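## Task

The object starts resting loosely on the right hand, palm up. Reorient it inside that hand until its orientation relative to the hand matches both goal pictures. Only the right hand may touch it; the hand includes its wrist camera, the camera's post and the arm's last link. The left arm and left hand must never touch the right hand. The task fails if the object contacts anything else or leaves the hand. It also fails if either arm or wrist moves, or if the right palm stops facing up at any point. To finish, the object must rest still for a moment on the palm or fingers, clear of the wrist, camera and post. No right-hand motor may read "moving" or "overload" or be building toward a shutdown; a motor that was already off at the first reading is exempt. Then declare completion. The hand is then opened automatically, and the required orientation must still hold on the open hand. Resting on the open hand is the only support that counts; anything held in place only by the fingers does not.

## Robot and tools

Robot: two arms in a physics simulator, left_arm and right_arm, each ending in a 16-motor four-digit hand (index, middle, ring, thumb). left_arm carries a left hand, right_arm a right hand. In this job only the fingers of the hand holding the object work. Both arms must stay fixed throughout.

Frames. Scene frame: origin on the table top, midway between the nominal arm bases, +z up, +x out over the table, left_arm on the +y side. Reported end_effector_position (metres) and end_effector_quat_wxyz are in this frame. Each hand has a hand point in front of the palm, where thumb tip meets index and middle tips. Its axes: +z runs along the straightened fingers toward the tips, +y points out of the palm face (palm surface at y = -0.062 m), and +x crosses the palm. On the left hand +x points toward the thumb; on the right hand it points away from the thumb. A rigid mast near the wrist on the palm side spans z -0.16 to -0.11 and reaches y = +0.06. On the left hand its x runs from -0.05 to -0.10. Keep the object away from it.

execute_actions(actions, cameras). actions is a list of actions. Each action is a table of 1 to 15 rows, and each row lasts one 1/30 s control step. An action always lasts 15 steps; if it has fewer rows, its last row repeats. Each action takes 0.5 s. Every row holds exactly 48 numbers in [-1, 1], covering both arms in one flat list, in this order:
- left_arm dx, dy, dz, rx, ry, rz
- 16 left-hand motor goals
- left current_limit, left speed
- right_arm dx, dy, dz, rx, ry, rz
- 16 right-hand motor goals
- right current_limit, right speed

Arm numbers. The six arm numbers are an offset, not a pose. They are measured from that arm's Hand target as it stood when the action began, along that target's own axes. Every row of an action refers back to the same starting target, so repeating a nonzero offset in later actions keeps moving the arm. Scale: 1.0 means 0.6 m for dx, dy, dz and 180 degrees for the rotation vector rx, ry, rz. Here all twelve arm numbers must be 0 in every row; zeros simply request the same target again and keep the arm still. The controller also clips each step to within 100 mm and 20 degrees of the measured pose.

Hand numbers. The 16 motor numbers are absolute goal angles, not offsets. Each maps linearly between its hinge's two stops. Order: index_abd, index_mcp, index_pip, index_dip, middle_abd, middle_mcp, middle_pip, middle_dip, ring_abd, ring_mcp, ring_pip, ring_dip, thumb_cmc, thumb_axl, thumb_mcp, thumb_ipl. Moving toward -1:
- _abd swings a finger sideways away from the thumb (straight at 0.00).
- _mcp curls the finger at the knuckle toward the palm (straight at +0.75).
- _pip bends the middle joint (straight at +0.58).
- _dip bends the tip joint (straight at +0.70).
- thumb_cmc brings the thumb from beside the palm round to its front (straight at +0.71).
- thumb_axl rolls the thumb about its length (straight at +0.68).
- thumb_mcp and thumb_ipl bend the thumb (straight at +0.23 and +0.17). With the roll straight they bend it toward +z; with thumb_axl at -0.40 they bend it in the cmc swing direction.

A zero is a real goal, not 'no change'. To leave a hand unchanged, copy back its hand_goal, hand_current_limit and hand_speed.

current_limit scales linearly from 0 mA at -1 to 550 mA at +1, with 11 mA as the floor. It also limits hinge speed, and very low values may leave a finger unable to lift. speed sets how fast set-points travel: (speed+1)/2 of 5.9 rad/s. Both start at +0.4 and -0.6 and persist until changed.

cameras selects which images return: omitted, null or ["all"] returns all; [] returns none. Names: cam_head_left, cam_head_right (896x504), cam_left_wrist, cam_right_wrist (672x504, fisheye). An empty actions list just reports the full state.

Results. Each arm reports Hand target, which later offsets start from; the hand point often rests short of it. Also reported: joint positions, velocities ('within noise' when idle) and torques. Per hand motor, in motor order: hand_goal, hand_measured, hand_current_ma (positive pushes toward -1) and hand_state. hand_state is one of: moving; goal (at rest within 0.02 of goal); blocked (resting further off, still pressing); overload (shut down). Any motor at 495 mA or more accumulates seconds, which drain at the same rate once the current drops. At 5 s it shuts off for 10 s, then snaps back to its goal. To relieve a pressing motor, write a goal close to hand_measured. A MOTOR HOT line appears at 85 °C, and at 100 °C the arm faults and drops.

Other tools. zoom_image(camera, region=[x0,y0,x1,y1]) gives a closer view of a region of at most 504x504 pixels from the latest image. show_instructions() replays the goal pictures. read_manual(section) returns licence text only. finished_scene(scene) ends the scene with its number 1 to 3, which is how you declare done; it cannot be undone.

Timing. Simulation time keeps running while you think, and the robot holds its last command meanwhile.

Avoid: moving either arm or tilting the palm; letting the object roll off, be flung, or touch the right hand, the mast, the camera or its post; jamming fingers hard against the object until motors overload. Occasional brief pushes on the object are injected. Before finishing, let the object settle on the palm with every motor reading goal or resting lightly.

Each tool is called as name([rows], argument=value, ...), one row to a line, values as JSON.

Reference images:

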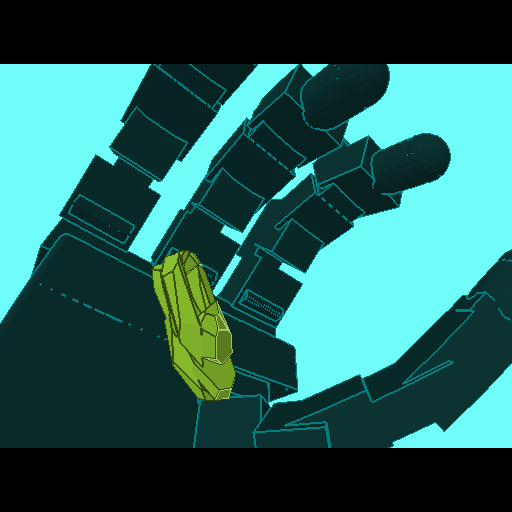

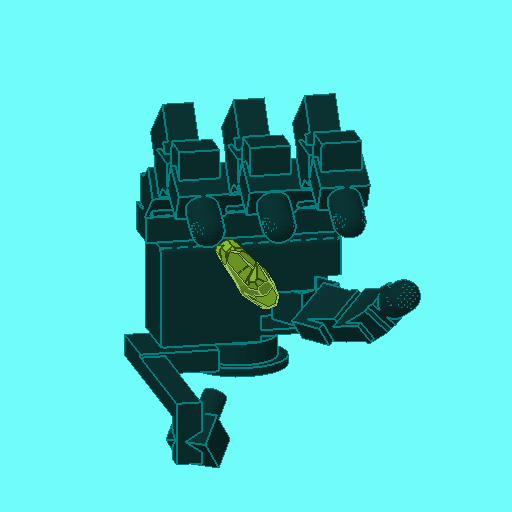

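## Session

execute_actions(actions=[])

zoom_image(camera="cam_right_wrist", region=[0, 150, 450, 504])

show_instructions()

Scene clock: 0.00 s.
left_arm: end_effector_position=(+0.3915, +0.8158, +0.5604) hand_goal=(+0.000, +0.754, +0.576, +0.696, +0.000, +0.754, +0.576, +0.696, +0.000, +0.754, +0.576, +0.696, +0.714, +0.678, +0.226, +0.168) hand_measured=(+0.000, +0.754, +0.576, +0.696, +0.000, +0.754, +0.576, +0.696, +0.000, +0.754, +0.576, +0.696, +0.714, +0.678, +0.226, +0.168) hand_current_ma=(+0, +0, +0, +0, +0, +0, +0, +0, +0, +0, +0, +0, +0, +0, +0, +0) hand_state=(goal, goal, goal, goal, goal, goal, goal, goal, goal, goal, goal, goal, goal, goal, goal, goal) hand_current_limit=0.40 hand_speed=-0.60 end_effector_quat_wxyz=(+0.299, +0.295, +0.656, +0.627) | right_arm: end_effector_position=(+0.3702, -0.1063, +0.3980) hand_goal=(+0.000, +0.046, -0.008, +0.280, +0.000, +0.046, -0.008, +0.280, +0.000, +0.046, -0.008, +0.280, -0.104, +0.266, +0.032, -0.018) hand_measured=(+0.000, +0.060, -0.006, +0.282, +0.000, +0.060, -0.006, +0.282, +0.000, +0.058, -0.006, +0.282, -0.092, +0.270, +0.034, -0.016) hand_current_ma=(+0, +23, +2, +2, +0, +23, +2, +2, +0, +22, +2, +2, +20, +7, +2, +2) hand_state=(goal, goal, goal, goal, goal, goal, goal, goal, goal, goal, goal, goal, goal, goal, goal, goal) hand_current_limit=0.40 hand_speed=-0.60 end_effector_quat_wxyz=(+0.331, +0.313, +0.633, +0.627)
Joint positions: left_arm=[0.662 1.032 1.017 -0.021 0.002 -0.022] | right_arm=[0.688 1.131 0.609 0.527 0.065 -0.027]
Joint velocities: within noise
Joint torques (N m): no reading
Motor temperatures (°C): left_arm=[28 31 32 25 25 24] | right_arm=[28 30 30 28 25 26]
Heat: left arm: hottest elbow 32 °C; right arm: hottest shoulder 30 °C.
Hand target: left_arm +0.3891, +0.8138, +0.5818; +0.305, +0.290, +0.644, +0.639 | right_arm +0.3709, -0.1057, +0.4198; +0.337, +0.306, +0.618, +0.641
camera_calibration:
cam_left_wrist: T_world_to_cam=[[0.516374, -0.646013, -0.562161, 0.600418], [-0.812368, -0.161821, -0.560244, 0.716787], [0.270955, 0.745977, -0.60836, -0.252017], [0, 0, 0, 1]] pos_world=[0.34054, 0.691867, 0.58579]
cam_right_wrist: T_world_to_cam=[[0.45112, -0.596412, 0.663915, -0.463572], [-0.27238, -0.800429, -0.533969, 0.190813], [0.849882, 0.060047, -0.52354, 0.0293919], [0, 0, 0, 1]] pos_world=[0.236121, -0.125512, 0.425049]

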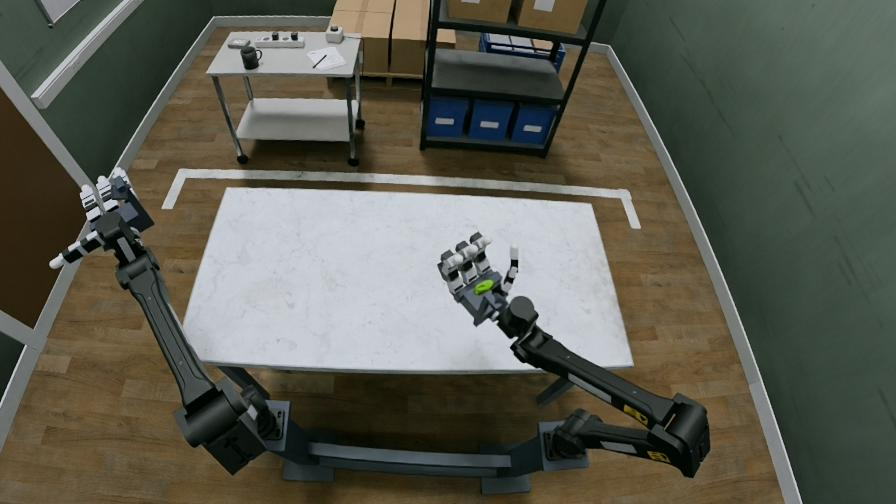

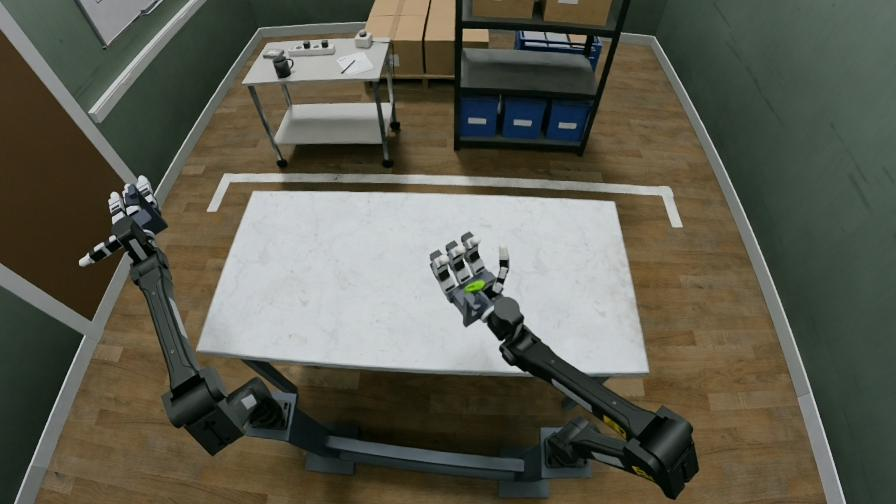

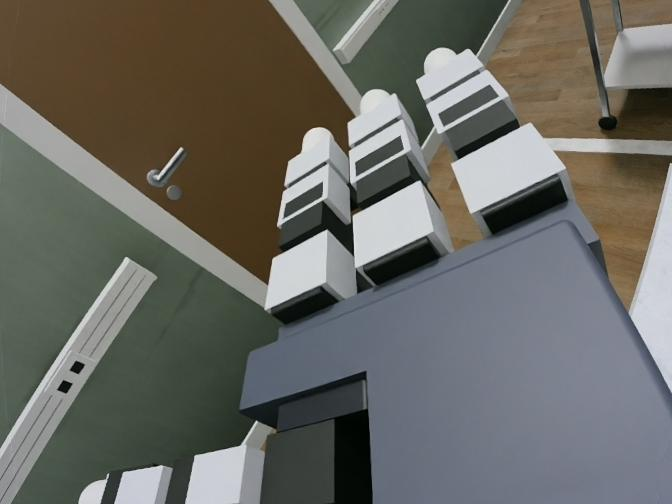

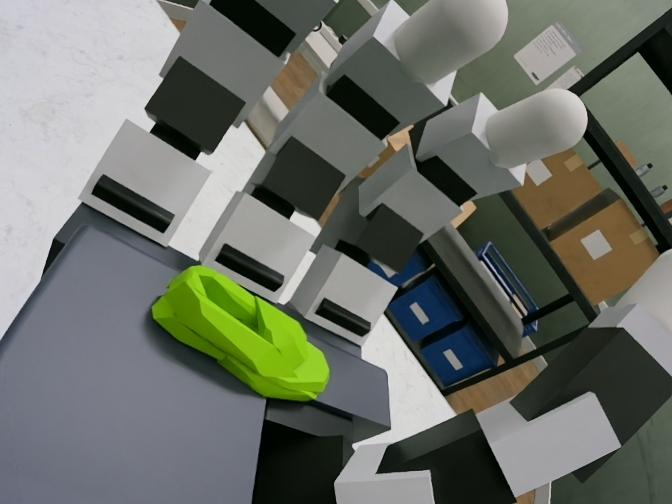

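Scaled by 1.120 from the camera's 672x504 image, which has a finer 960x720 frame.

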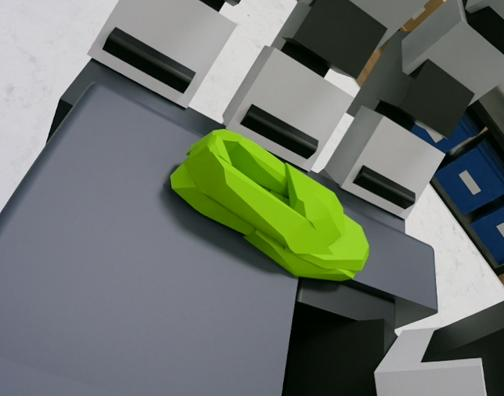

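Reference images for this scene: goal picture from the wrist camera place, goal picture looking into the palm.

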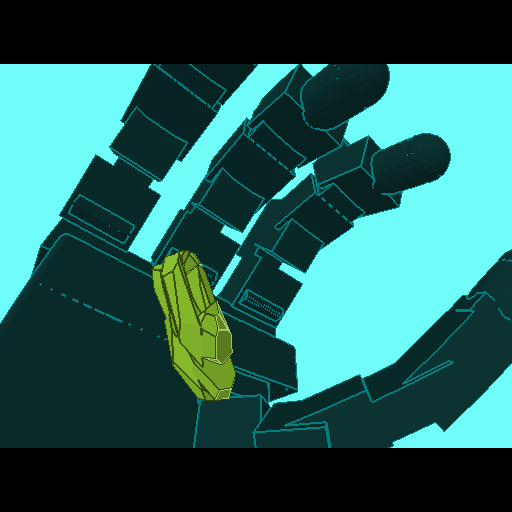

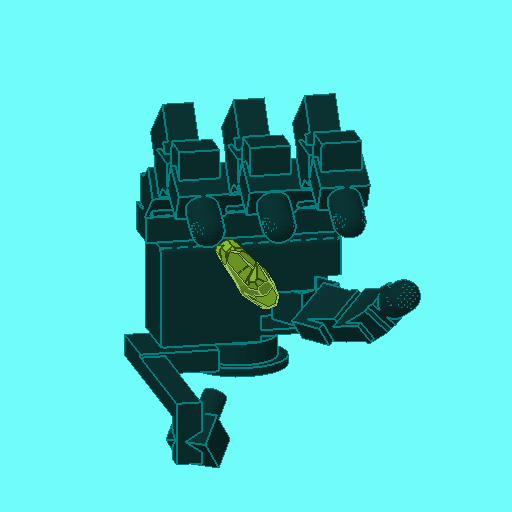

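execute_actions([
  [[0,0,0,0,0,0,0,0.754,0.576,0.696,0,0.754,0.576,0.696,0,0.754,0.576,0.696,0.714,0.678,0.226,0.168,0.4,-0.6,0,0,0,0,0,0, 0,0.046,-0.008,0.28, 0,0.479,-0.4,0.2, 0,0.046,-0.008,0.28, -0.104,0.266,0.032,-0.018,0.4,-0.7]],
  [[0,0,0,0,0,0,0,0.754,0.576,0.696,0,0.754,0.576,0.696,0,0.754,0.576,0.696,0.714,0.678,0.226,0.168,0.4,-0.6,0,0,0,0,0,0, 0,0.046,-0.008,0.28, -0.3,0.55,-0.956,-0.3, 0,0.046,-0.008,0.28, -0.104,0.266,0.032,-0.018,0.4,-0.7]],
  [[0,0,0,0,0,0,0,0.754,0.576,0.696,0,0.754,0.576,0.696,0,0.754,0.576,0.696,0.714,0.678,0.226,0.168,0.4,-0.6,0,0,0,0,0,0, 0,0.046,-0.008,0.28, -0.55,0.55,-0.956,-0.464, 0,0.046,-0.008,0.28, -0.104,0.266,0.032,-0.018,0.4,-0.8]],
  [[0,0,0,0,0,0,0,0.754,0.576,0.696,0,0.754,0.576,0.696,0,0.754,0.576,0.696,0.714,0.678,0.226,0.168,0.4,-0.6,0,0,0,0,0,0, 0,0.046,-0.008,0.28, -0.55,0.274,-0.956,-0.464, 0,0.046,-0.008,0.28, -0.104,0.266,0.032,-0.018,0.4,-0.8]],
  [[0,0,0,0,0,0,0,0.754,0.576,0.696,0,0.754,0.576,0.696,0,0.754,0.576,0.696,0.714,0.678,0.226,0.168,0.4,-0.6,0,0,0,0,0,0, 0,0.046,-0.008,0.28, -0.55,0.16,-0.93,-0.4, 0,0.046,-0.008,0.28, -0.104,0.266,0.032,-0.018,0.4,-0.85]],
  [[0,0,0,0,0,0,0,0.754,0.576,0.696,0,0.754,0.576,0.696,0,0.754,0.576,0.696,0.714,0.678,0.226,0.168,0.4,-0.6,0,0,0,0,0,0, 0,0.046,-0.008,0.28, -0.55,0.04,-0.9,-0.33, 0,0.046,-0.008,0.28, -0.104,0.266,0.032,-0.018,0.4,-0.85]],
], cameras=["cam_right_wrist"])

Scene clock: 24.37 s.
left_arm: end_effector_position=(+0.3915, +0.8158, +0.5604) hand_goal=(+0.000, +0.754, +0.576, +0.696, +0.000, +0.754, +0.576, +0.696, +0.000, +0.754, +0.576, +0.696, +0.714, +0.678, +0.226, +0.168) hand_measured=(+0.000, +0.762, +0.576, +0.696, +0.000, +0.764, +0.576, +0.696, +0.000, +0.762, +0.576, +0.696, +0.724, +0.678, +0.226, +0.168) hand_current_ma=(+0, +15, +1, +0, +0, +18, +1, +0, +0, +14, +1, +0, +16, -1, +0, +0) hand_state=(goal, goal, goal, goal, goal, goal, goal, goal, goal, goal, goal, goal, goal, goal, goal, goal) hand_current_limit=0.40 hand_speed=-0.60 end_effector_quat_wxyz=(+0.299, +0.295, +0.656, +0.627) | right_arm: end_effector_position=(+0.3702, -0.1063, +0.3980) hand_goal=(+0.000, +0.046, -0.008, +0.280, -0.550, +0.040, -0.900, -0.330, +0.000, +0.046, -0.008, +0.280, -0.104, +0.266, +0.032, -0.018) hand_measured=(+0.000, +0.060, -0.006, +0.282, -0.548, +0.050, -0.906, -0.334, +0.000, +0.058, -0.006, +0.282, -0.092, +0.270, +0.034, -0.016) hand_current_ma=(+0, +23, +2, +2, +2, +14, -8, -3, +0, +22, +2, +2, +20, +7, +2, +2) hand_state=(goal, goal, goal, goal, goal, goal, goal, goal, goal, goal, goal, goal, goal, goal, goal, goal) hand_current_limit=0.40 hand_speed=-0.85 end_effector_quat_wxyz=(+0.331, +0.313, +0.633, +0.627)
Joint positions: left_arm=[0.662 1.032 1.017 -0.021 0.002 -0.022] | right_arm=[0.688 1.131 0.609 0.527 0.065 -0.027]
Joint torques (N m): left_arm=[-0.09 -6.59 12.33 3.95 -0.02 0.13] | right_arm=[-0.21 -6.89 13.41 3.43 0.18 0.02]
Motor temperatures (°C): left_arm=[28 31 46 25 25 24] | right_arm=[28 30 32 29 25 26]
Heat: left arm: hottest elbow 46 °C; right arm: hottest elbow 32 °C.
Hand target: left_arm +0.3891, +0.8138, +0.5818; +0.305, +0.290, +0.644, +0.639 | right_arm +0.3709, -0.1057, +0.4198; +0.337, +0.306, +0.618, +0.641
Off the commanded pose: left_arm 0.022 m, 2 deg | right_arm 0.022 m, 3 deg.
camera_calibration:
cam_right_wrist: T_world_to_cam=[[0.45112, -0.596412, 0.663915, -0.463572], [-0.27238, -0.800429, -0.533969, 0.190813], [0.849882, 0.060047, -0.52354, 0.0293919], [0, 0, 0, 1]]
Images, in order: cam_right_wrist.

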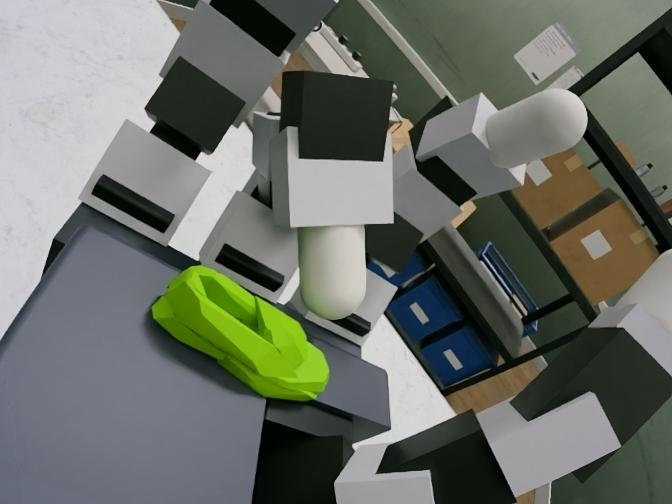

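execute_actions([
  [[0,0,0,0,0,0,0,0.754,0.576,0.696,0,0.754,0.576,0.696,0,0.754,0.576,0.696,0.714,0.678,0.226,0.168,0.4,-0.6,0,0,0,0,0,0, 0,0.046,-0.008,0.28, -0.3,0.04,-0.9,-0.33, 0,0.046,-0.008,0.28, -0.104,0.266,0.032,-0.018,0.4,-0.8]],
  [[0,0,0,0,0,0,0,0.754,0.576,0.696,0,0.754,0.576,0.696,0,0.754,0.576,0.696,0.714,0.678,0.226,0.168,0.4,-0.6,0,0,0,0,0,0, 0,0.046,-0.008,0.28, -0.3,-0.068,-0.883,-0.261, 0,0.046,-0.008,0.28, -0.104,0.266,0.032,-0.018,0.4,-0.85]],
  [[0,0,0,0,0,0,0,0.754,0.576,0.696,0,0.754,0.576,0.696,0,0.754,0.576,0.696,0.714,0.678,0.226,0.168,0.4,-0.6,0,0,0,0,0,0, 0,0.046,-0.008,0.28, -0.3,-0.137,-0.846,-0.23, 0,0.046,-0.008,0.28, -0.104,0.266,0.032,-0.018,0.4,-0.85]],
  [[0,0,0,0,0,0,0,0.754,0.576,0.696,0,0.754,0.576,0.696,0,0.754,0.576,0.696,0.714,0.678,0.226,0.168,0.4,-0.6,0,0,0,0,0,0, 0,0.046,-0.008,0.28, -0.3,-0.205,-0.81,-0.2, 0,0.046,-0.008,0.28, -0.104,0.266,0.032,-0.018,0.4,-0.85]],
], cameras=["cam_right_wrist"])

Scene clock: 31.53 s.
left_arm: end_effector_position=(+0.3915, +0.8158, +0.5604) hand_goal=(+0.000, +0.754, +0.576, +0.696, +0.000, +0.754, +0.576, +0.696, +0.000, +0.754, +0.576, +0.696, +0.714, +0.678, +0.226, +0.168) hand_measured=(+0.000, +0.762, +0.576, +0.696, +0.000, +0.764, +0.576, +0.696, +0.000, +0.762, +0.576, +0.696, +0.724, +0.678, +0.226, +0.168) hand_current_ma=(+0, +15, +1, +0, +0, +18, +1, +0, +0, +14, +1, +0, +16, -1, +0, +0) hand_state=(goal, goal, goal, goal, goal, goal, goal, goal, goal, goal, goal, goal, goal, goal, goal, goal) hand_current_limit=0.40 hand_speed=-0.60 end_effector_quat_wxyz=(+0.299, +0.295, +0.656, +0.627) | right_arm: end_effector_position=(+0.3702, -0.1063, +0.3980) hand_goal=(+0.000, +0.046, -0.008, +0.280, -0.300, -0.204, -0.810, -0.200, +0.000, +0.046, -0.008, +0.280, -0.104, +0.266, +0.032, -0.018) hand_measured=(+0.000, +0.060, -0.006, +0.282, -0.304, -0.182, -0.806, -0.200, +0.000, +0.058, -0.006, +0.282, -0.092, +0.270, +0.034, -0.016) hand_current_ma=(+0, +23, +2, +2, -3, +45, +3, +0, +0, +22, +2, +2, +20, +7, +2, +2) hand_state=(goal, goal, goal, goal, goal, blocked, goal, goal, goal, goal, goal, goal, goal, goal, goal, goal) hand_current_limit=0.40 hand_speed=-0.85 end_effector_quat_wxyz=(+0.331, +0.313, +0.633, +0.627)
Joint positions: left_arm=[0.662 1.032 1.017 -0.021 0.002 -0.022] | right_arm=[0.688 1.131 0.609 0.527 0.065 -0.027]
Joint torques (N m): left_arm=[0.03 -6.53 12.36 3.96 -0.03 0.11] | right_arm=[-0.26 -6.77 13.41 3.4 0.18 0.03]
Hand target: left_arm +0.3891, +0.8138, +0.5818; +0.305, +0.290, +0.644, +0.639 | right_arm +0.3709, -0.1057, +0.4198; +0.337, +0.306, +0.618, +0.641
Off the commanded pose: left_arm 0.022 m, 2 deg | right_arm 0.022 m, 3 deg.
camera_calibration:
cam_right_wrist: T_world_to_cam=[[0.45112, -0.596412, 0.663915, -0.463572], [-0.27238, -0.800429, -0.533969, 0.190813], [0.849882, 0.060047, -0.52354, 0.0293919], [0, 0, 0, 1]]
Images, in order: cam_right_wrist.

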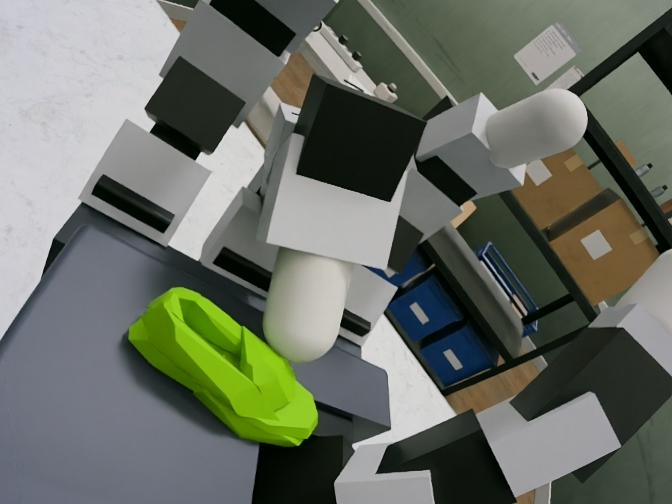

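execute_actions([
  [[0,0,0,0,0,0,0,0.754,0.576,0.696,0,0.754,0.576,0.696,0,0.754,0.576,0.696,0.714,0.678,0.226,0.168,0.4,-0.6,0,0,0,0,0,0, 0,0.046,-0.008,0.28, -0.4,-0.27,-0.775,-0.165, 0,0.046,-0.008,0.28, -0.104,0.266,0.032,-0.018,0.4,-0.85]],
  [[0,0,0,0,0,0,0,0.754,0.576,0.696,0,0.754,0.576,0.696,0,0.754,0.576,0.696,0.714,0.678,0.226,0.168,0.4,-0.6,0,0,0,0,0,0, 0,0.046,-0.008,0.28, -0.42,-0.342,-0.737,-0.13, 0,0.046,-0.008,0.28, -0.104,0.266,0.032,-0.018,0.4,-0.85]],
], cameras=["cam_right_wrist"])

Scene clock: 35.70 s.
left_arm: end_effector_position=(+0.3915, +0.8158, +0.5604) hand_goal=(+0.000, +0.754, +0.576, +0.696, +0.000, +0.754, +0.576, +0.696, +0.000, +0.754, +0.576, +0.696, +0.714, +0.678, +0.226, +0.168) hand_measured=(+0.000, +0.762, +0.576, +0.696, +0.000, +0.764, +0.576, +0.696, +0.000, +0.762, +0.576, +0.696, +0.724, +0.678, +0.226, +0.168) hand_current_ma=(+0, +15, +1, +0, +0, +18, +1, +0, +0, +14, +1, +0, +16, -1, +0, +0) hand_state=(goal, goal, goal, goal, goal, goal, goal, goal, goal, goal, goal, goal, goal, goal, goal, goal) hand_current_limit=0.40 hand_speed=-0.60 end_effector_quat_wxyz=(+0.299, +0.295, +0.656, +0.627) | right_arm: end_effector_position=(+0.3702, -0.1063, +0.3980) hand_goal=(+0.000, +0.046, -0.008, +0.280, -0.420, -0.342, -0.736, -0.130, +0.000, +0.046, -0.008, +0.280, -0.104, +0.266, +0.032, -0.018) hand_measured=(+0.000, +0.060, -0.006, +0.282, -0.420, -0.322, -0.734, -0.130, +0.000, +0.058, -0.006, +0.282, -0.092, +0.270, +0.034, -0.016) hand_current_ma=(+0, +23, +2, +2, +0, +41, +1, +0, +0, +22, +2, +2, +20, +7, +2, +2) hand_state=(goal, goal, goal, goal, goal, blocked, goal, goal, goal, goal, goal, goal, goal, goal, goal, goal) hand_current_limit=0.40 hand_speed=-0.85 end_effector_quat_wxyz=(+0.331, +0.313, +0.633, +0.627)
Joint positions: left_arm=[0.662 1.032 1.017 -0.021 0.002 -0.022] | right_arm=[0.688 1.131 0.609 0.527 0.065 -0.027]
Joint torques (N m): left_arm=[-0.03 -6.48 12.31 3.93 -0.01 0.12] | right_arm=[-0.21 -6.83 13.38 3.41 0.19 0.02]
Hand target: left_arm +0.3891, +0.8138, +0.5818; +0.305, +0.290, +0.644, +0.639 | right_arm +0.3709, -0.1057, +0.4198; +0.337, +0.306, +0.618, +0.641
Off the commanded pose: left_arm 0.022 m, 2 deg | right_arm 0.022 m, 3 deg.
camera_calibration:
cam_right_wrist: T_world_to_cam=[[0.45112, -0.596412, 0.663915, -0.463572], [-0.27238, -0.800429, -0.533969, 0.190813], [0.849882, 0.060047, -0.52354, 0.0293919], [0, 0, 0, 1]]
Images, in order: cam_right_wrist.

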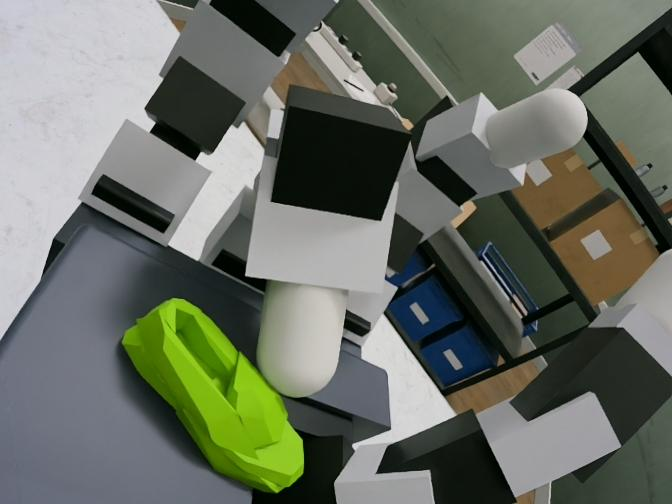

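execute_actions([
  [[0,0,0,0,0,0,0,0.754,0.576,0.696,0,0.754,0.576,0.696,0,0.754,0.576,0.696,0.714,0.678,0.226,0.168,0.4,-0.6,0,0,0,0,0,0, 0,0.479,-0.4,0.2, -0.42,-0.068,-0.75,-0.15, 0,0.046,-0.008,0.28, -0.104,0.266,0.032,-0.018,0.4,-0.75]],
  [[0,0,0,0,0,0,0,0.754,0.576,0.696,0,0.754,0.576,0.696,0,0.754,0.576,0.696,0.714,0.678,0.226,0.168,0.4,-0.6,0,0,0,0,0,0, 0.3,0.479,-0.956,-0.4, -0.2,0.2,-0.3,0.28, 0,0.046,-0.008,0.28, -0.104,0.266,0.032,-0.018,0.4,-0.7]],
  [[0,0,0,0,0,0,0,0.754,0.576,0.696,0,0.754,0.576,0.696,0,0.754,0.576,0.696,0.714,0.678,0.226,0.168,0.4,-0.6,0,0,0,0,0,0, 0.6,0.16,-0.93,-0.4, 0,0.046,-0.008,0.28, 0,0.046,-0.008,0.28, -0.104,0.266,0.032,-0.018,0.4,-0.75]],
  [[0,0,0,0,0,0,0,0.754,0.576,0.696,0,0.754,0.576,0.696,0,0.754,0.576,0.696,0.714,0.678,0.226,0.168,0.4,-0.6,0,0,0,0,0,0, 0.8,-0.068,-0.883,-0.261, 0,0.046,-0.008,0.28, 0,0.046,-0.008,0.28, -0.104,0.266,0.032,-0.018,0.4,-0.8]],
], cameras=["cam_right_wrist"])

Scene clock: 55.73 s.
left_arm: end_effector_position=(+0.3915, +0.8158, +0.5604) hand_goal=(+0.000, +0.754, +0.576, +0.696, +0.000, +0.754, +0.576, +0.696, +0.000, +0.754, +0.576, +0.696, +0.714, +0.678, +0.226, +0.168) hand_measured=(+0.000, +0.762, +0.576, +0.696, +0.000, +0.764, +0.576, +0.696, +0.000, +0.762, +0.576, +0.696, +0.724, +0.678, +0.226, +0.168) hand_current_ma=(+0, +15, +1, +0, +0, +18, +1, +0, +0, +14, +1, +0, +16, -1, +0, +0) hand_state=(goal, goal, goal, goal, goal, goal, goal, goal, goal, goal, goal, goal, goal, goal, goal, goal) hand_current_limit=0.40 hand_speed=-0.60 end_effector_quat_wxyz=(+0.299, +0.295, +0.656, +0.627) | right_arm: end_effector_position=(+0.3702, -0.1063, +0.3980) hand_goal=(+0.800, -0.068, -0.882, -0.260, +0.000, +0.046, -0.008, +0.280, +0.000, +0.046, -0.008, +0.280, -0.104, +0.266, +0.032, -0.018) hand_measured=(+0.798, -0.062, -0.890, -0.264, -0.002, +0.058, -0.010, +0.278, +0.000, +0.058, -0.006, +0.282, -0.092, +0.270, +0.034, -0.016) hand_current_ma=(-1, +10, -9, -3, -2, +21, -2, -3, +0, +22, +2, +2, +20, +7, +2, +2) hand_state=(goal, goal, goal, goal, goal, goal, goal, goal, goal, goal, goal, goal, goal, goal, goal, goal) hand_current_limit=0.40 hand_speed=-0.80 end_effector_quat_wxyz=(+0.331, +0.313, +0.633, +0.627)
Joint positions: left_arm=[0.662 1.032 1.017 -0.021 0.002 -0.022] | right_arm=[0.688 1.131 0.609 0.527 0.065 -0.027]
Joint torques (N m): left_arm=[-0.03 -6.65 12.33 3.95 -0.02 0.13] | right_arm=[-0.26 -6.77 13.37 3.4 0.18 0.01]
Motor temperatures (°C): left_arm=[28 31 55 26 25 24] | right_arm=[28 31 35 29 25 26]
Heat: left arm: hottest elbow 55 °C; right arm: hottest elbow 35 °C.
Hand target: left_arm +0.3891, +0.8138, +0.5818; +0.305, +0.290, +0.644, +0.639 | right_arm +0.3709, -0.1057, +0.4198; +0.337, +0.306, +0.618, +0.641
Off the commanded pose: left_arm 0.022 m, 2 deg | right_arm 0.022 m, 3 deg.
camera_calibration:
cam_right_wrist: T_world_to_cam=[[0.45112, -0.596412, 0.663915, -0.463572], [-0.27238, -0.800429, -0.533969, 0.190813], [0.849882, 0.060047, -0.52354, 0.0293919], [0, 0, 0, 1]]
Images, in order: cam_right_wrist.

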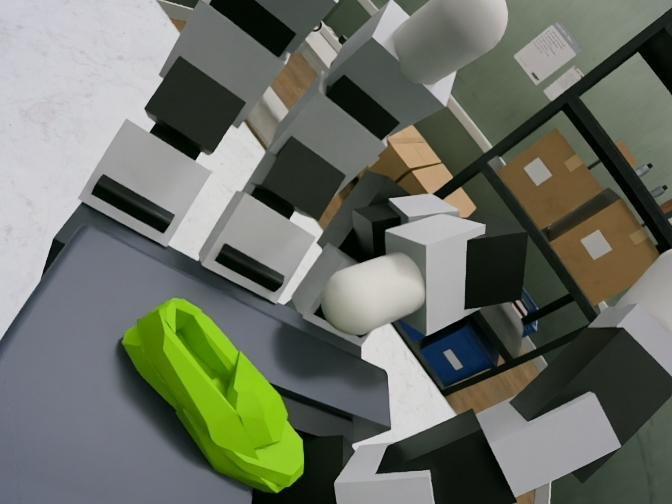

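execute_actions([
  [[0,0,0,0,0,0,0,0.754,0.576,0.696,0,0.754,0.576,0.696,0,0.754,0.576,0.696,0.714,0.678,0.226,0.168,0.4,-0.6,0,0,0,0,0,0, 0.85,-0.205,-0.81,-0.2, 0,0.046,-0.008,0.28, 0,0.046,-0.008,0.28, -0.104,0.266,0.032,-0.018,0.4,-0.8]],
  [[0,0,0,0,0,0,0,0.754,0.576,0.696,0,0.754,0.576,0.696,0,0.754,0.576,0.696,0.714,0.678,0.226,0.168,0.4,-0.6,0,0,0,0,0,0, 0.9,-0.342,-0.737,-0.13, 0,0.046,-0.008,0.28, 0,0.046,-0.008,0.28, -0.104,0.266,0.032,-0.018,0.4,-0.8]],
], cameras=["cam_right_wrist"])

Scene clock: 60.27 s.
left_arm: end_effector_position=(+0.3915, +0.8158, +0.5604) hand_goal=(+0.000, +0.754, +0.576, +0.696, +0.000, +0.754, +0.576, +0.696, +0.000, +0.754, +0.576, +0.696, +0.714, +0.678, +0.226, +0.168) hand_measured=(+0.000, +0.762, +0.576, +0.696, +0.000, +0.764, +0.576, +0.696, +0.000, +0.762, +0.576, +0.696, +0.724, +0.678, +0.226, +0.168) hand_current_ma=(+0, +15, +1, +0, +0, +18, +1, +0, +0, +14, +1, +0, +16, -1, +0, +0) hand_state=(goal, goal, goal, goal, goal, goal, goal, goal, goal, goal, goal, goal, goal, goal, goal, goal) hand_current_limit=0.40 hand_speed=-0.60 end_effector_quat_wxyz=(+0.299, +0.295, +0.656, +0.627) | right_arm: end_effector_position=(+0.3702, -0.1063, +0.3980) hand_goal=(+0.900, -0.342, -0.736, -0.130, +0.000, +0.046, -0.008, +0.280, +0.000, +0.046, -0.008, +0.280, -0.104, +0.266, +0.032, -0.018) hand_measured=(+0.898, -0.340, -0.742, -0.134, -0.002, +0.058, -0.010, +0.278, +0.000, +0.058, -0.006, +0.282, -0.092, +0.270, +0.034, -0.016) hand_current_ma=(-1, +2, -9, -3, -2, +21, -2, -3, +0, +22, +2, +2, +20, +7, +2, +2) hand_state=(goal, goal, goal, goal, goal, goal, goal, goal, goal, goal, goal, goal, goal, goal, goal, goal) hand_current_limit=0.40 hand_speed=-0.80 end_effector_quat_wxyz=(+0.331, +0.313, +0.633, +0.627)
Joint positions: left_arm=[0.662 1.032 1.017 -0.021 0.002 -0.022] | right_arm=[0.688 1.131 0.609 0.527 0.065 -0.027]
Joint torques (N m): left_arm=[0.03 -6.53 12.34 3.93 -0.02 0.12] | right_arm=[-0.26 -6.77 13.38 3.4 0.18 0.01]
Hand target: left_arm +0.3891, +0.8138, +0.5818; +0.305, +0.290, +0.644, +0.639 | right_arm +0.3709, -0.1057, +0.4198; +0.337, +0.306, +0.618, +0.641
Off the commanded pose: left_arm 0.022 m, 2 deg | right_arm 0.022 m, 3 deg.
camera_calibration:
cam_right_wrist: T_world_to_cam=[[0.45112, -0.596412, 0.663915, -0.463572], [-0.27238, -0.800429, -0.533969, 0.190813], [0.849882, 0.060047, -0.52354, 0.0293919], [0, 0, 0, 1]]
Images, in order: cam_right_wrist.

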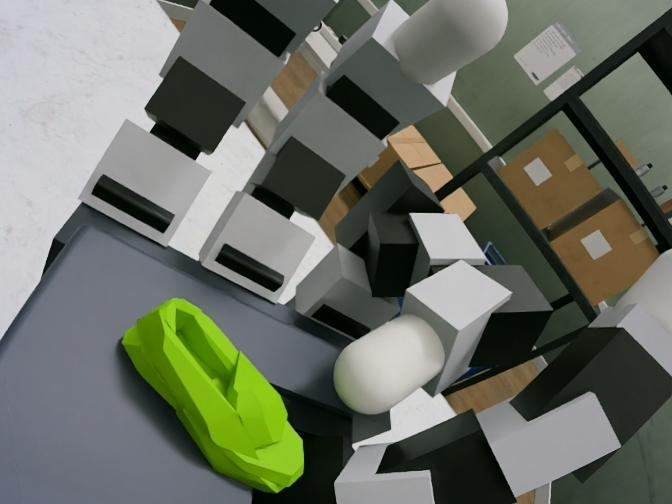

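execute_actions([
  [[0,0,0,0,0,0,0,0.754,0.576,0.696,0,0.754,0.576,0.696,0,0.754,0.576,0.696,0.714,0.678,0.226,0.168,0.4,-0.6,0,0,0,0,0,0, 0.8,-0.342,-0.737,-0.13, 0,0.046,-0.008,0.28, 0,0.046,-0.008,0.28, 0.714,0.266,0.032,-0.018,0.4,-0.6]],
  [[0,0,0,0,0,0,0,0.754,0.576,0.696,0,0.754,0.576,0.696,0,0.754,0.576,0.696,0.714,0.678,0.226,0.168,0.4,-0.6,0,0,0,0,0,0, 0.5,-0.6,-0.6,0.2, 0,0.046,-0.008,0.28, 0,0.046,-0.008,0.28, 0.714,0.266,0.032,-0.018,0.4,-0.75]],
  [[0,0,0,0,0,0,0,0.754,0.576,0.696,0,0.754,0.576,0.696,0,0.754,0.576,0.696,0.714,0.678,0.226,0.168,0.4,-0.6,0,0,0,0,0,0, 0.2,-0.82,-0.445,0.4, 0,0.046,-0.008,0.28, 0,0.046,-0.008,0.28, 0.714,0.266,0.032,-0.018,0.4,-0.75]],
], cameras=["cam_right_wrist"])

Scene clock: 72.63 s.
left_arm: end_effector_position=(+0.3915, +0.8158, +0.5604) hand_goal=(+0.000, +0.754, +0.576, +0.696, +0.000, +0.754, +0.576, +0.696, +0.000, +0.754, +0.576, +0.696, +0.714, +0.678, +0.226, +0.168) hand_measured=(+0.000, +0.762, +0.576, +0.696, +0.000, +0.764, +0.576, +0.696, +0.000, +0.762, +0.576, +0.696, +0.724, +0.678, +0.226, +0.168) hand_current_ma=(+0, +15, +1, +0, +0, +18, +1, +0, +0, +14, +1, +0, +16, -1, +0, +0) hand_state=(goal, goal, goal, goal, goal, goal, goal, goal, goal, goal, goal, goal, goal, goal, goal, goal) hand_current_limit=0.40 hand_speed=-0.60 end_effector_quat_wxyz=(+0.299, +0.295, +0.656, +0.627) | right_arm: end_effector_position=(+0.3702, -0.1063, +0.3980) hand_goal=(+0.200, -0.820, -0.444, +0.400, +0.000, +0.046, -0.008, +0.280, +0.000, +0.046, -0.008, +0.280, +0.714, +0.266, +0.032, -0.018) hand_measured=(+0.204, -0.822, -0.454, +0.396, -0.002, +0.058, -0.010, +0.278, +0.000, +0.058, -0.006, +0.282, +0.724, +0.266, +0.034, -0.016) hand_current_ma=(+3, -3, -14, -4, -2, +21, -2, -3, +0, +22, +2, +2, +16, +0, +2, +1) hand_state=(goal, goal, goal, goal, goal, goal, goal, goal, goal, goal, goal, goal, goal, goal, goal, goal) hand_current_limit=0.40 hand_speed=-0.75 end_effector_quat_wxyz=(+0.331, +0.313, +0.633, +0.627)
Joint positions: left_arm=[0.662 1.032 1.017 -0.021 0.002 -0.022] | right_arm=[0.688 1.131 0.609 0.527 0.065 -0.027]
Joint torques (N m): left_arm=[-0.03 -6.53 12.34 3.95 -0.02 0.12] | right_arm=[-0.15 -6.77 13.33 3.33 0.18 -0.04]
Hand target: left_arm +0.3891, +0.8138, +0.5818; +0.305, +0.290, +0.644, +0.639 | right_arm +0.3709, -0.1057, +0.4198; +0.337, +0.306, +0.618, +0.641
Off the commanded pose: left_arm 0.022 m, 2 deg | right_arm 0.022 m, 3 deg.
camera_calibration:
cam_right_wrist: T_world_to_cam=[[0.45112, -0.596412, 0.663915, -0.463572], [-0.27238, -0.800429, -0.533969, 0.190813], [0.849882, 0.060047, -0.52354, 0.0293919], [0, 0, 0, 1]]
Images, in order: cam_right_wrist.

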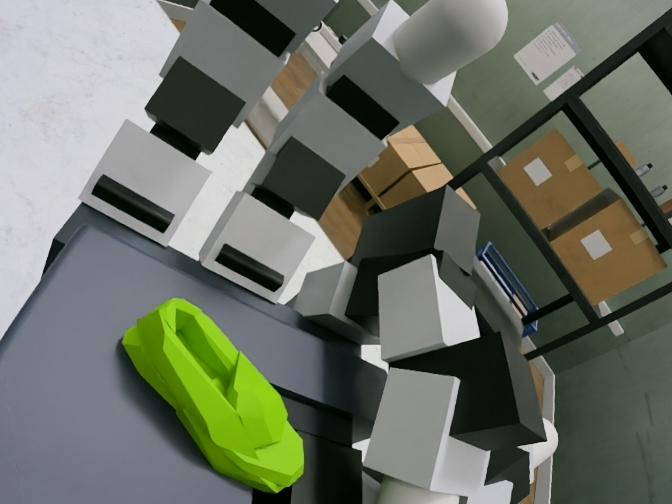

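execute_actions([
  [[0,0,0,0,0,0,0,0.754,0.576,0.696,0,0.754,0.576,0.696,0,0.754,0.576,0.696,0.714,0.678,0.226,0.168,0.4,-0.6,0,0,0,0,0,0, -0.1,-0.82,-0.445,0.4, 0,0.046,-0.008,0.28, 0,0.046,-0.008,0.28, 0.714,0.266,0.032,-0.018,0.4,-0.85]],
  [[0,0,0,0,0,0,0,0.754,0.576,0.696,0,0.754,0.576,0.696,0,0.754,0.576,0.696,0.714,0.678,0.226,0.168,0.4,-0.6,0,0,0,0,0,0, -0.35,-0.82,-0.445,0.4, 0,0.046,-0.008,0.28, 0,0.046,-0.008,0.28, 0.714,0.266,0.032,-0.018,0.4,-0.85]],
], cameras=["cam_right_wrist","cam_head_left"])

zoom_image(camera="cam_head_left", region=[420, 220, 540, 330])

Scene clock: 77.00 s.
left_arm: end_effector_position=(+0.3915, +0.8158, +0.5604) hand_goal=(+0.000, +0.754, +0.576, +0.696, +0.000, +0.754, +0.576, +0.696, +0.000, +0.754, +0.576, +0.696, +0.714, +0.678, +0.226, +0.168) hand_measured=(+0.000, +0.762, +0.576, +0.696, +0.000, +0.764, +0.576, +0.696, +0.000, +0.762, +0.576, +0.696, +0.724, +0.678, +0.226, +0.168) hand_current_ma=(+0, +15, +1, +0, +0, +18, +1, +0, +0, +14, +1, +0, +16, -1, +0, +0) hand_state=(goal, goal, goal, goal, goal, goal, goal, goal, goal, goal, goal, goal, goal, goal, goal, goal) hand_current_limit=0.40 hand_speed=-0.60 end_effector_quat_wxyz=(+0.299, +0.295, +0.656, +0.627) | right_arm: end_effector_position=(+0.3702, -0.1063, +0.3980) hand_goal=(-0.350, -0.820, -0.444, +0.400, +0.000, +0.046, -0.008, +0.280, +0.000, +0.046, -0.008, +0.280, +0.714, +0.266, +0.032, -0.018) hand_measured=(-0.348, -0.822, -0.454, +0.396, -0.002, +0.058, -0.010, +0.278, +0.000, +0.058, -0.006, +0.282, +0.724, +0.266, +0.034, -0.016) hand_current_ma=(+1, -3, -13, -4, -2, +21, -2, -3, +0, +22, +2, +2, +16, +0, +2, +1) hand_state=(goal, goal, goal, goal, goal, goal, goal, goal, goal, goal, goal, goal, goal, goal, goal, goal) hand_current_limit=0.40 hand_speed=-0.85 end_effector_quat_wxyz=(+0.331, +0.313, +0.633, +0.627)
Joint positions: left_arm=[0.662 1.032 1.017 -0.021 0.002 -0.022] | right_arm=[0.688 1.131 0.609 0.527 0.065 -0.027]
Joint torques (N m): left_arm=[-0.03 -6.53 12.33 3.95 -0.02 0.12] | right_arm=[-0.21 -6.71 13.33 3.33 0.18 -0.02]
Hand target: left_arm +0.3891, +0.8138, +0.5818; +0.305, +0.290, +0.644, +0.639 | right_arm +0.3709, -0.1057, +0.4198; +0.337, +0.306, +0.618, +0.641
Off the commanded pose: left_arm 0.022 m, 2 deg | right_arm 0.022 m, 3 deg.
camera_calibration:
cam_right_wrist: T_world_to_cam=[[0.45112, -0.596412, 0.663915, -0.463572], [-0.27238, -0.800429, -0.533969, 0.190813], [0.849882, 0.060047, -0.52354, 0.0293919], [0, 0, 0, 1]]
Images, in order: cam_head_left, cam_right_wrist.

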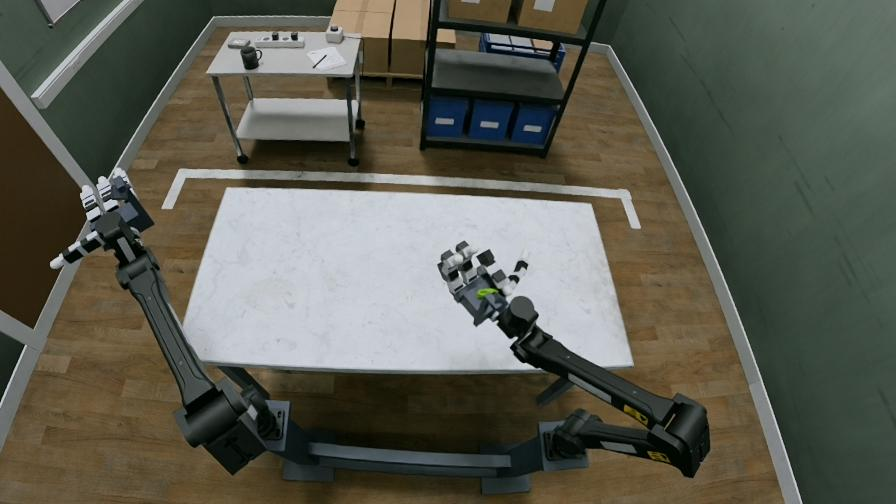

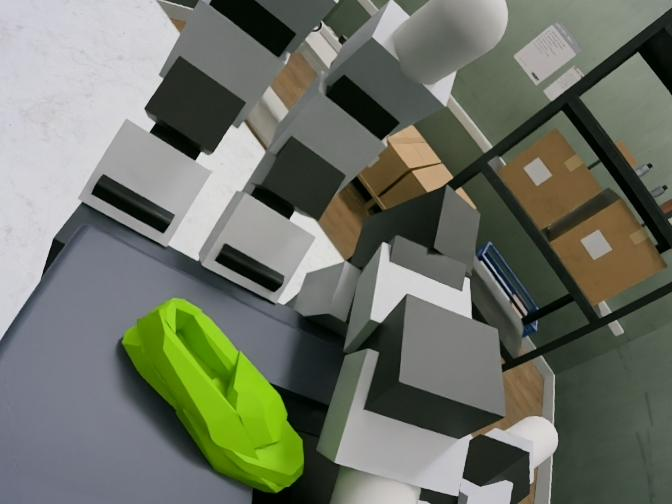

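Scaled by 4.200 from the camera's 896x504 image, which has a finer 1280x720 frame.

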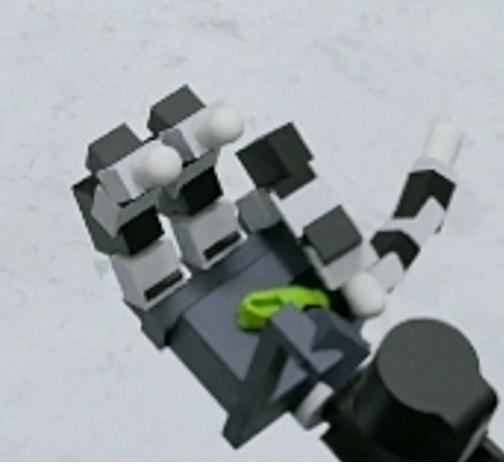

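Sweeping works; continue.

execute_actions([
  [[0,0,0,0,0,0,0,0.754,0.576,0.696,0,0.754,0.576,0.696,0,0.754,0.576,0.696,0.714,0.678,0.226,0.168,0.4,-0.6,0,0,0,0,0,0, -0.6,-0.82,-0.445,0.4, 0,0.046,-0.008,0.28, 0,0.046,-0.008,0.28, 0.714,0.266,0.032,-0.018,0.4,-0.85]],
  [[0,0,0,0,0,0,0,0.754,0.576,0.696,0,0.754,0.576,0.696,0,0.754,0.576,0.696,0.714,0.678,0.226,0.168,0.4,-0.6,0,0,0,0,0,0, -0.8,-0.82,-0.445,0.4, 0,0.046,-0.008,0.28, 0,0.046,-0.008,0.28, 0.714,0.266,0.032,-0.018,0.4,-0.85]],
], cameras=["cam_right_wrist"])

Scene clock: 81.93 s.
left_arm: end_effector_position=(+0.3915, +0.8158, +0.5604) hand_goal=(+0.000, +0.754, +0.576, +0.696, +0.000, +0.754, +0.576, +0.696, +0.000, +0.754, +0.576, +0.696, +0.714, +0.678, +0.226, +0.168) hand_measured=(+0.000, +0.762, +0.576, +0.696, +0.000, +0.764, +0.576, +0.696, +0.000, +0.762, +0.576, +0.696, +0.724, +0.678, +0.226, +0.168) hand_current_ma=(+0, +15, +1, +0, +0, +18, +1, +0, +0, +14, +1, +0, +16, -1, +0, +0) hand_state=(goal, goal, goal, goal, goal, goal, goal, goal, goal, goal, goal, goal, goal, goal, goal, goal) hand_current_limit=0.40 hand_speed=-0.60 end_effector_quat_wxyz=(+0.299, +0.295, +0.656, +0.627) | right_arm: end_effector_position=(+0.3702, -0.1063, +0.3980) hand_goal=(-0.800, -0.820, -0.444, +0.400, +0.000, +0.046, -0.008, +0.280, +0.000, +0.046, -0.008, +0.280, +0.714, +0.266, +0.032, -0.018) hand_measured=(-0.772, -0.806, -0.440, +0.400, -0.002, +0.058, -0.010, +0.278, +0.000, +0.058, -0.006, +0.282, +0.724, +0.266, +0.034, -0.016) hand_current_ma=(+46, +23, +5, +0, -2, +21, -2, -3, +0, +22, +2, +2, +16, +0, +2, +1) hand_state=(blocked, goal, goal, goal, goal, goal, goal, goal, goal, goal, goal, goal, goal, goal, goal, goal) hand_current_limit=0.40 hand_speed=-0.85 end_effector_quat_wxyz=(+0.331, +0.313, +0.633, +0.627)
Joint positions: left_arm=[0.662 1.032 1.017 -0.021 0.002 -0.022] | right_arm=[0.688 1.131 0.609 0.527 0.065 -0.027]
Joint torques (N m): left_arm=[0.03 -6.48 12.33 3.95 -0.01 0.12] | right_arm=[-0.21 -6.89 13.34 3.34 0.18 -0.02]
Hand target: left_arm +0.3891, +0.8138, +0.5818; +0.305, +0.290, +0.644, +0.639 | right_arm +0.3709, -0.1057, +0.4198; +0.337, +0.306, +0.618, +0.641
Off the commanded pose: left_arm 0.022 m, 2 deg | right_arm 0.022 m, 3 deg.
camera_calibration:
cam_right_wrist: T_world_to_cam=[[0.45112, -0.596412, 0.663915, -0.463572], [-0.27238, -0.800429, -0.533969, 0.190813], [0.849882, 0.060047, -0.52354, 0.0293919], [0, 0, 0, 1]]
Images, in order: cam_right_wrist.

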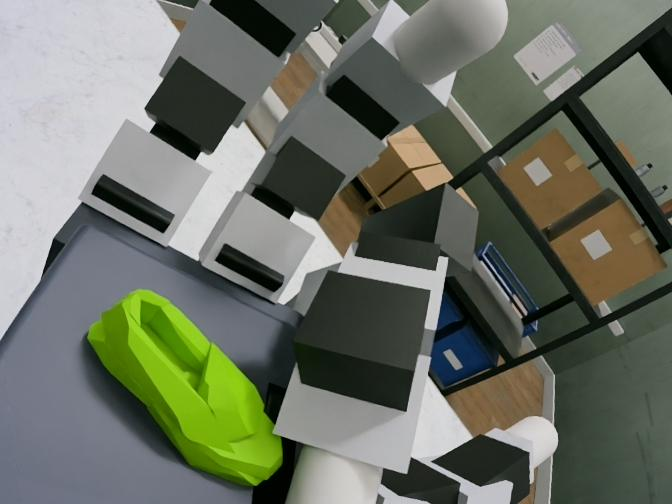

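execute_actions([
  [[0,0,0,0,0,0,0,0.754,0.576,0.696,0,0.754,0.576,0.696,0,0.754,0.576,0.696,0.714,0.678,0.226,0.168,0.4,-0.6,0,0,0,0,0,0, -0.75,-0.81,-0.44,0.4, 0,0.046,-0.008,0.28, 0,-0.4,0.1,0.6, 0.714,0.266,0.032,-0.018,0.4,-0.7]],
  [[0,0,0,0,0,0,0,0.754,0.576,0.696,0,0.754,0.576,0.696,0,0.754,0.576,0.696,0.714,0.678,0.226,0.168,0.4,-0.6,0,0,0,0,0,0, -0.75,-0.81,-0.44,0.4, 0,0.046,-0.008,0.28, 0.3,-0.726,0,0.696, 0.714,0.266,0.032,-0.018,0.4,-0.7]],
  [[0,0,0,0,0,0,0,0.754,0.576,0.696,0,0.754,0.576,0.696,0,0.754,0.576,0.696,0.714,0.678,0.226,0.168,0.4,-0.6,0,0,0,0,0,0, -0.75,-0.81,-0.44,0.4, 0,0.046,-0.008,0.28, 0.5,-0.726,-0.445,0.696, 0.714,0.266,0.032,-0.018,0.4,-0.75]],
  [[0,0,0,0,0,0,0,0.754,0.576,0.696,0,0.754,0.576,0.696,0,0.754,0.576,0.696,0.714,0.678,0.226,0.168,0.4,-0.6,0,0,0,0,0,0, -0.75,-0.81,-0.44,0.4, 0,0.046,-0.008,0.28, 0.5,-0.726,-0.445,0.45, 0.714,0.266,0.032,-0.018,0.4,-0.8]],
], cameras=["cam_right_wrist"])

Scene clock: 99.50 s.
left_arm: end_effector_position=(+0.3915, +0.8158, +0.5604) hand_goal=(+0.000, +0.754, +0.576, +0.696, +0.000, +0.754, +0.576, +0.696, +0.000, +0.754, +0.576, +0.696, +0.714, +0.678, +0.226, +0.168) hand_measured=(+0.000, +0.762, +0.576, +0.696, +0.000, +0.764, +0.576, +0.696, +0.000, +0.762, +0.576, +0.696, +0.724, +0.678, +0.226, +0.168) hand_current_ma=(+0, +15, +1, +0, +0, +18, +1, +0, +0, +14, +1, +0, +16, -1, +0, +0) hand_state=(goal, goal, goal, goal, goal, goal, goal, goal, goal, goal, goal, goal, goal, goal, goal, goal) hand_current_limit=0.40 hand_speed=-0.60 end_effector_quat_wxyz=(+0.299, +0.295, +0.656, +0.627) | right_arm: end_effector_position=(+0.3702, -0.1063, +0.3980) hand_goal=(-0.750, -0.810, -0.440, +0.400, +0.000, +0.046, -0.008, +0.280, +0.500, -0.726, -0.444, +0.450, +0.714, +0.266, +0.032, -0.018) hand_measured=(-0.752, -0.812, -0.440, +0.400, -0.002, +0.058, -0.010, +0.278, +0.490, -0.710, -0.426, +0.470, +0.724, +0.266, +0.034, -0.016) hand_current_ma=(-2, -1, +1, +0, -2, +21, -2, -3, -12, +28, +31, +37, +16, +0, +2, +1) hand_state=(goal, goal, goal, goal, goal, goal, goal, goal, goal, goal, goal, goal, goal, goal, goal, goal) hand_current_limit=0.40 hand_speed=-0.80 end_effector_quat_wxyz=(+0.331, +0.313, +0.633, +0.627)
Joint positions: left_arm=[0.662 1.032 1.017 -0.021 0.002 -0.022] | right_arm=[0.688 1.131 0.609 0.527 0.065 -0.027]
Joint torques (N m): left_arm=[-0.03 -6.48 12.34 3.96 -0.02 0.12] | right_arm=[-0.21 -6.71 13.3 3.28 0.18 -0.02]
Motor temperatures (°C): left_arm=[28 32 62 26 25 24] | right_arm=[28 31 38 29 25 26]
Heat: left arm: hottest elbow 62 °C; right arm: hottest elbow 38 °C.
Hand target: left_arm +0.3891, +0.8138, +0.5818; +0.305, +0.290, +0.644, +0.639 | right_arm +0.3709, -0.1057, +0.4198; +0.337, +0.306, +0.618, +0.641
Off the commanded pose: left_arm 0.022 m, 2 deg | right_arm 0.022 m, 3 deg.
camera_calibration:
cam_right_wrist: T_world_to_cam=[[0.45112, -0.596412, 0.663915, -0.463572], [-0.27238, -0.800429, -0.533969, 0.190813], [0.849882, 0.060047, -0.52354, 0.0293919], [0, 0, 0, 1]]
Images, in order: cam_right_wrist.

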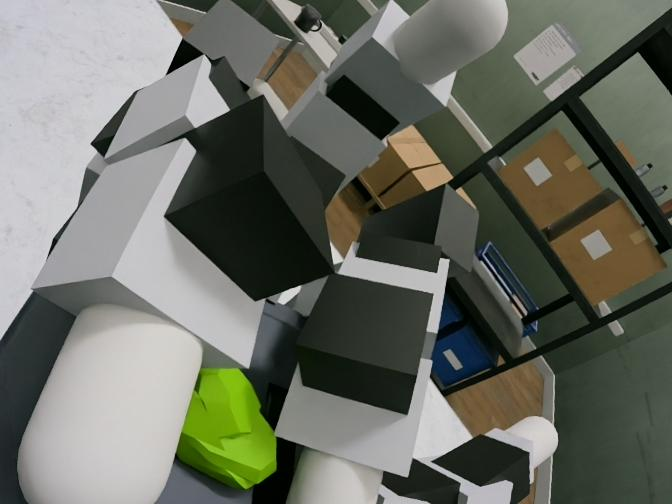

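execute_actions([
  [[0,0,0,0,0,0,0,0.754,0.576,0.696,0,0.754,0.576,0.696,0,0.754,0.576,0.696,0.714,0.678,0.226,0.168,0.4,-0.6,0,0,0,0,0,0, -0.75,-0.81,-0.44,0.4, 0,0.046,-0.008,0.28, 0.45,-0.726,-0.45,0.25, 0.714,0.266,0.032,-0.018,0.2,-0.85]],
  [[0,0,0,0,0,0,0,0.754,0.576,0.696,0,0.754,0.576,0.696,0,0.754,0.576,0.696,0.714,0.678,0.226,0.168,0.4,-0.6,0,0,0,0,0,0, -0.75,-0.81,-0.44,0.4, 0,0.046,-0.008,0.28, 0.4,-0.65,-0.51,0.13, 0.714,0.266,0.032,-0.018,0.2,-0.85]],
], cameras=["cam_right_wrist","cam_head_left"])

zoom_image(camera="cam_head_left", region=[420, 220, 540, 330])

Scene clock: 103.50 s.
left_arm: end_effector_position=(+0.3915, +0.8158, +0.5604) hand_goal=(+0.000, +0.754, +0.576, +0.696, +0.000, +0.754, +0.576, +0.696, +0.000, +0.754, +0.576, +0.696, +0.714, +0.678, +0.226, +0.168) hand_measured=(+0.000, +0.762, +0.576, +0.696, +0.000, +0.764, +0.576, +0.696, +0.000, +0.762, +0.576, +0.696, +0.724, +0.678, +0.226, +0.168) hand_current_ma=(+0, +15, +1, +0, +0, +18, +1, +0, +0, +14, +1, +0, +16, -1, +0, +0) hand_state=(goal, goal, goal, goal, goal, goal, goal, goal, goal, goal, goal, goal, goal, goal, goal, goal) hand_current_limit=0.40 hand_speed=-0.60 end_effector_quat_wxyz=(+0.299, +0.295, +0.656, +0.627) | right_arm: end_effector_position=(+0.3702, -0.1063, +0.3980) hand_goal=(-0.750, -0.810, -0.440, +0.400, +0.000, +0.046, -0.008, +0.280, +0.400, -0.650, -0.510, +0.130, +0.714, +0.266, +0.032, -0.018) hand_measured=(-0.752, -0.812, -0.440, +0.400, -0.002, +0.058, -0.010, +0.278, +0.394, -0.644, -0.488, +0.142, +0.724, +0.266, +0.034, -0.016) hand_current_ma=(-2, -2, +0, +0, -2, +21, -2, -3, -5, +9, +41, +19, +16, +0, +2, +1) hand_state=(goal, goal, goal, goal, goal, goal, goal, goal, goal, goal, blocked, goal, goal, goal, goal, goal) hand_current_limit=0.20 hand_speed=-0.85 end_effector_quat_wxyz=(+0.331, +0.313, +0.633, +0.627)
Joint positions: left_arm=[0.662 1.032 1.017 -0.021 0.002 -0.022] | right_arm=[0.688 1.131 0.609 0.527 0.065 -0.027]
Joint torques (N m): left_arm=[-0.09 -6.59 12.34 3.93 -0.02 0.12] | right_arm=[-0.21 -6.71 13.27 3.26 0.18 -0.02]
Hand target: left_arm +0.3891, +0.8138, +0.5818; +0.305, +0.290, +0.644, +0.639 | right_arm +0.3709, -0.1057, +0.4198; +0.337, +0.306, +0.618, +0.641
Off the commanded pose: left_arm 0.022 m, 2 deg | right_arm 0.022 m, 3 deg.
camera_calibration:
cam_right_wrist: T_world_to_cam=[[0.45112, -0.596412, 0.663915, -0.463572], [-0.27238, -0.800429, -0.533969, 0.190813], [0.849882, 0.060047, -0.52354, 0.0293919], [0, 0, 0, 1]]
Images, in order: cam_head_left, cam_right_wrist.

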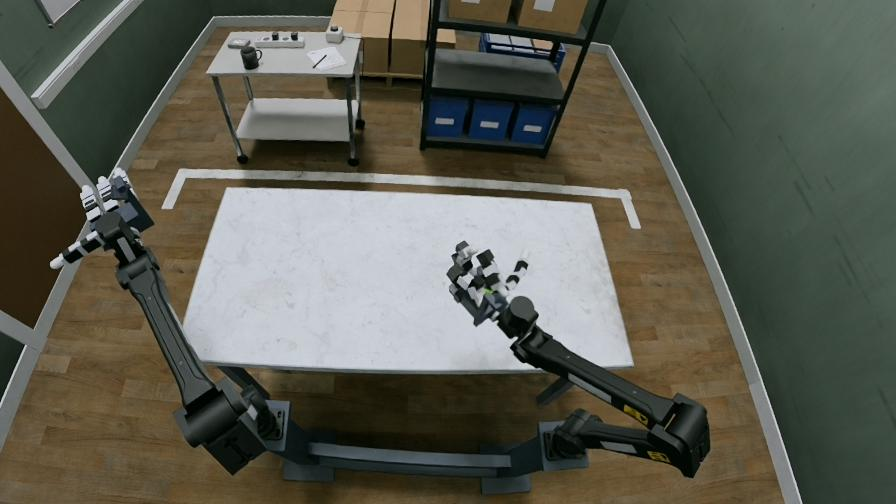

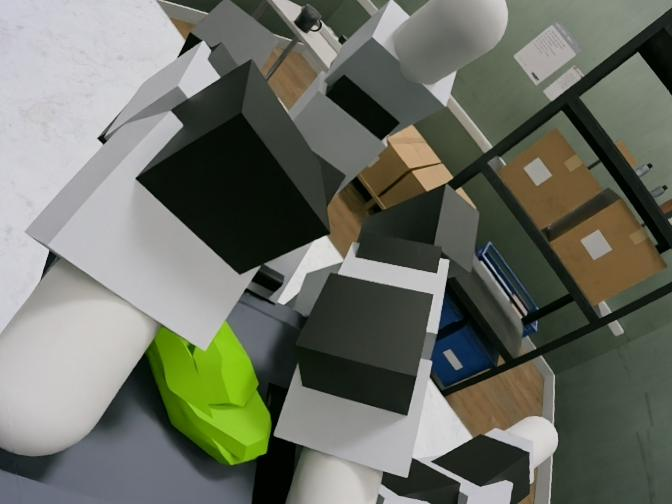

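Scaled by 4.200 from the camera's 896x504 image, which has a finer 1280x720 frame.

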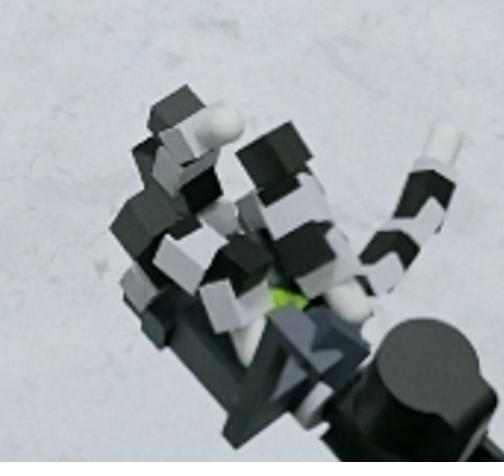

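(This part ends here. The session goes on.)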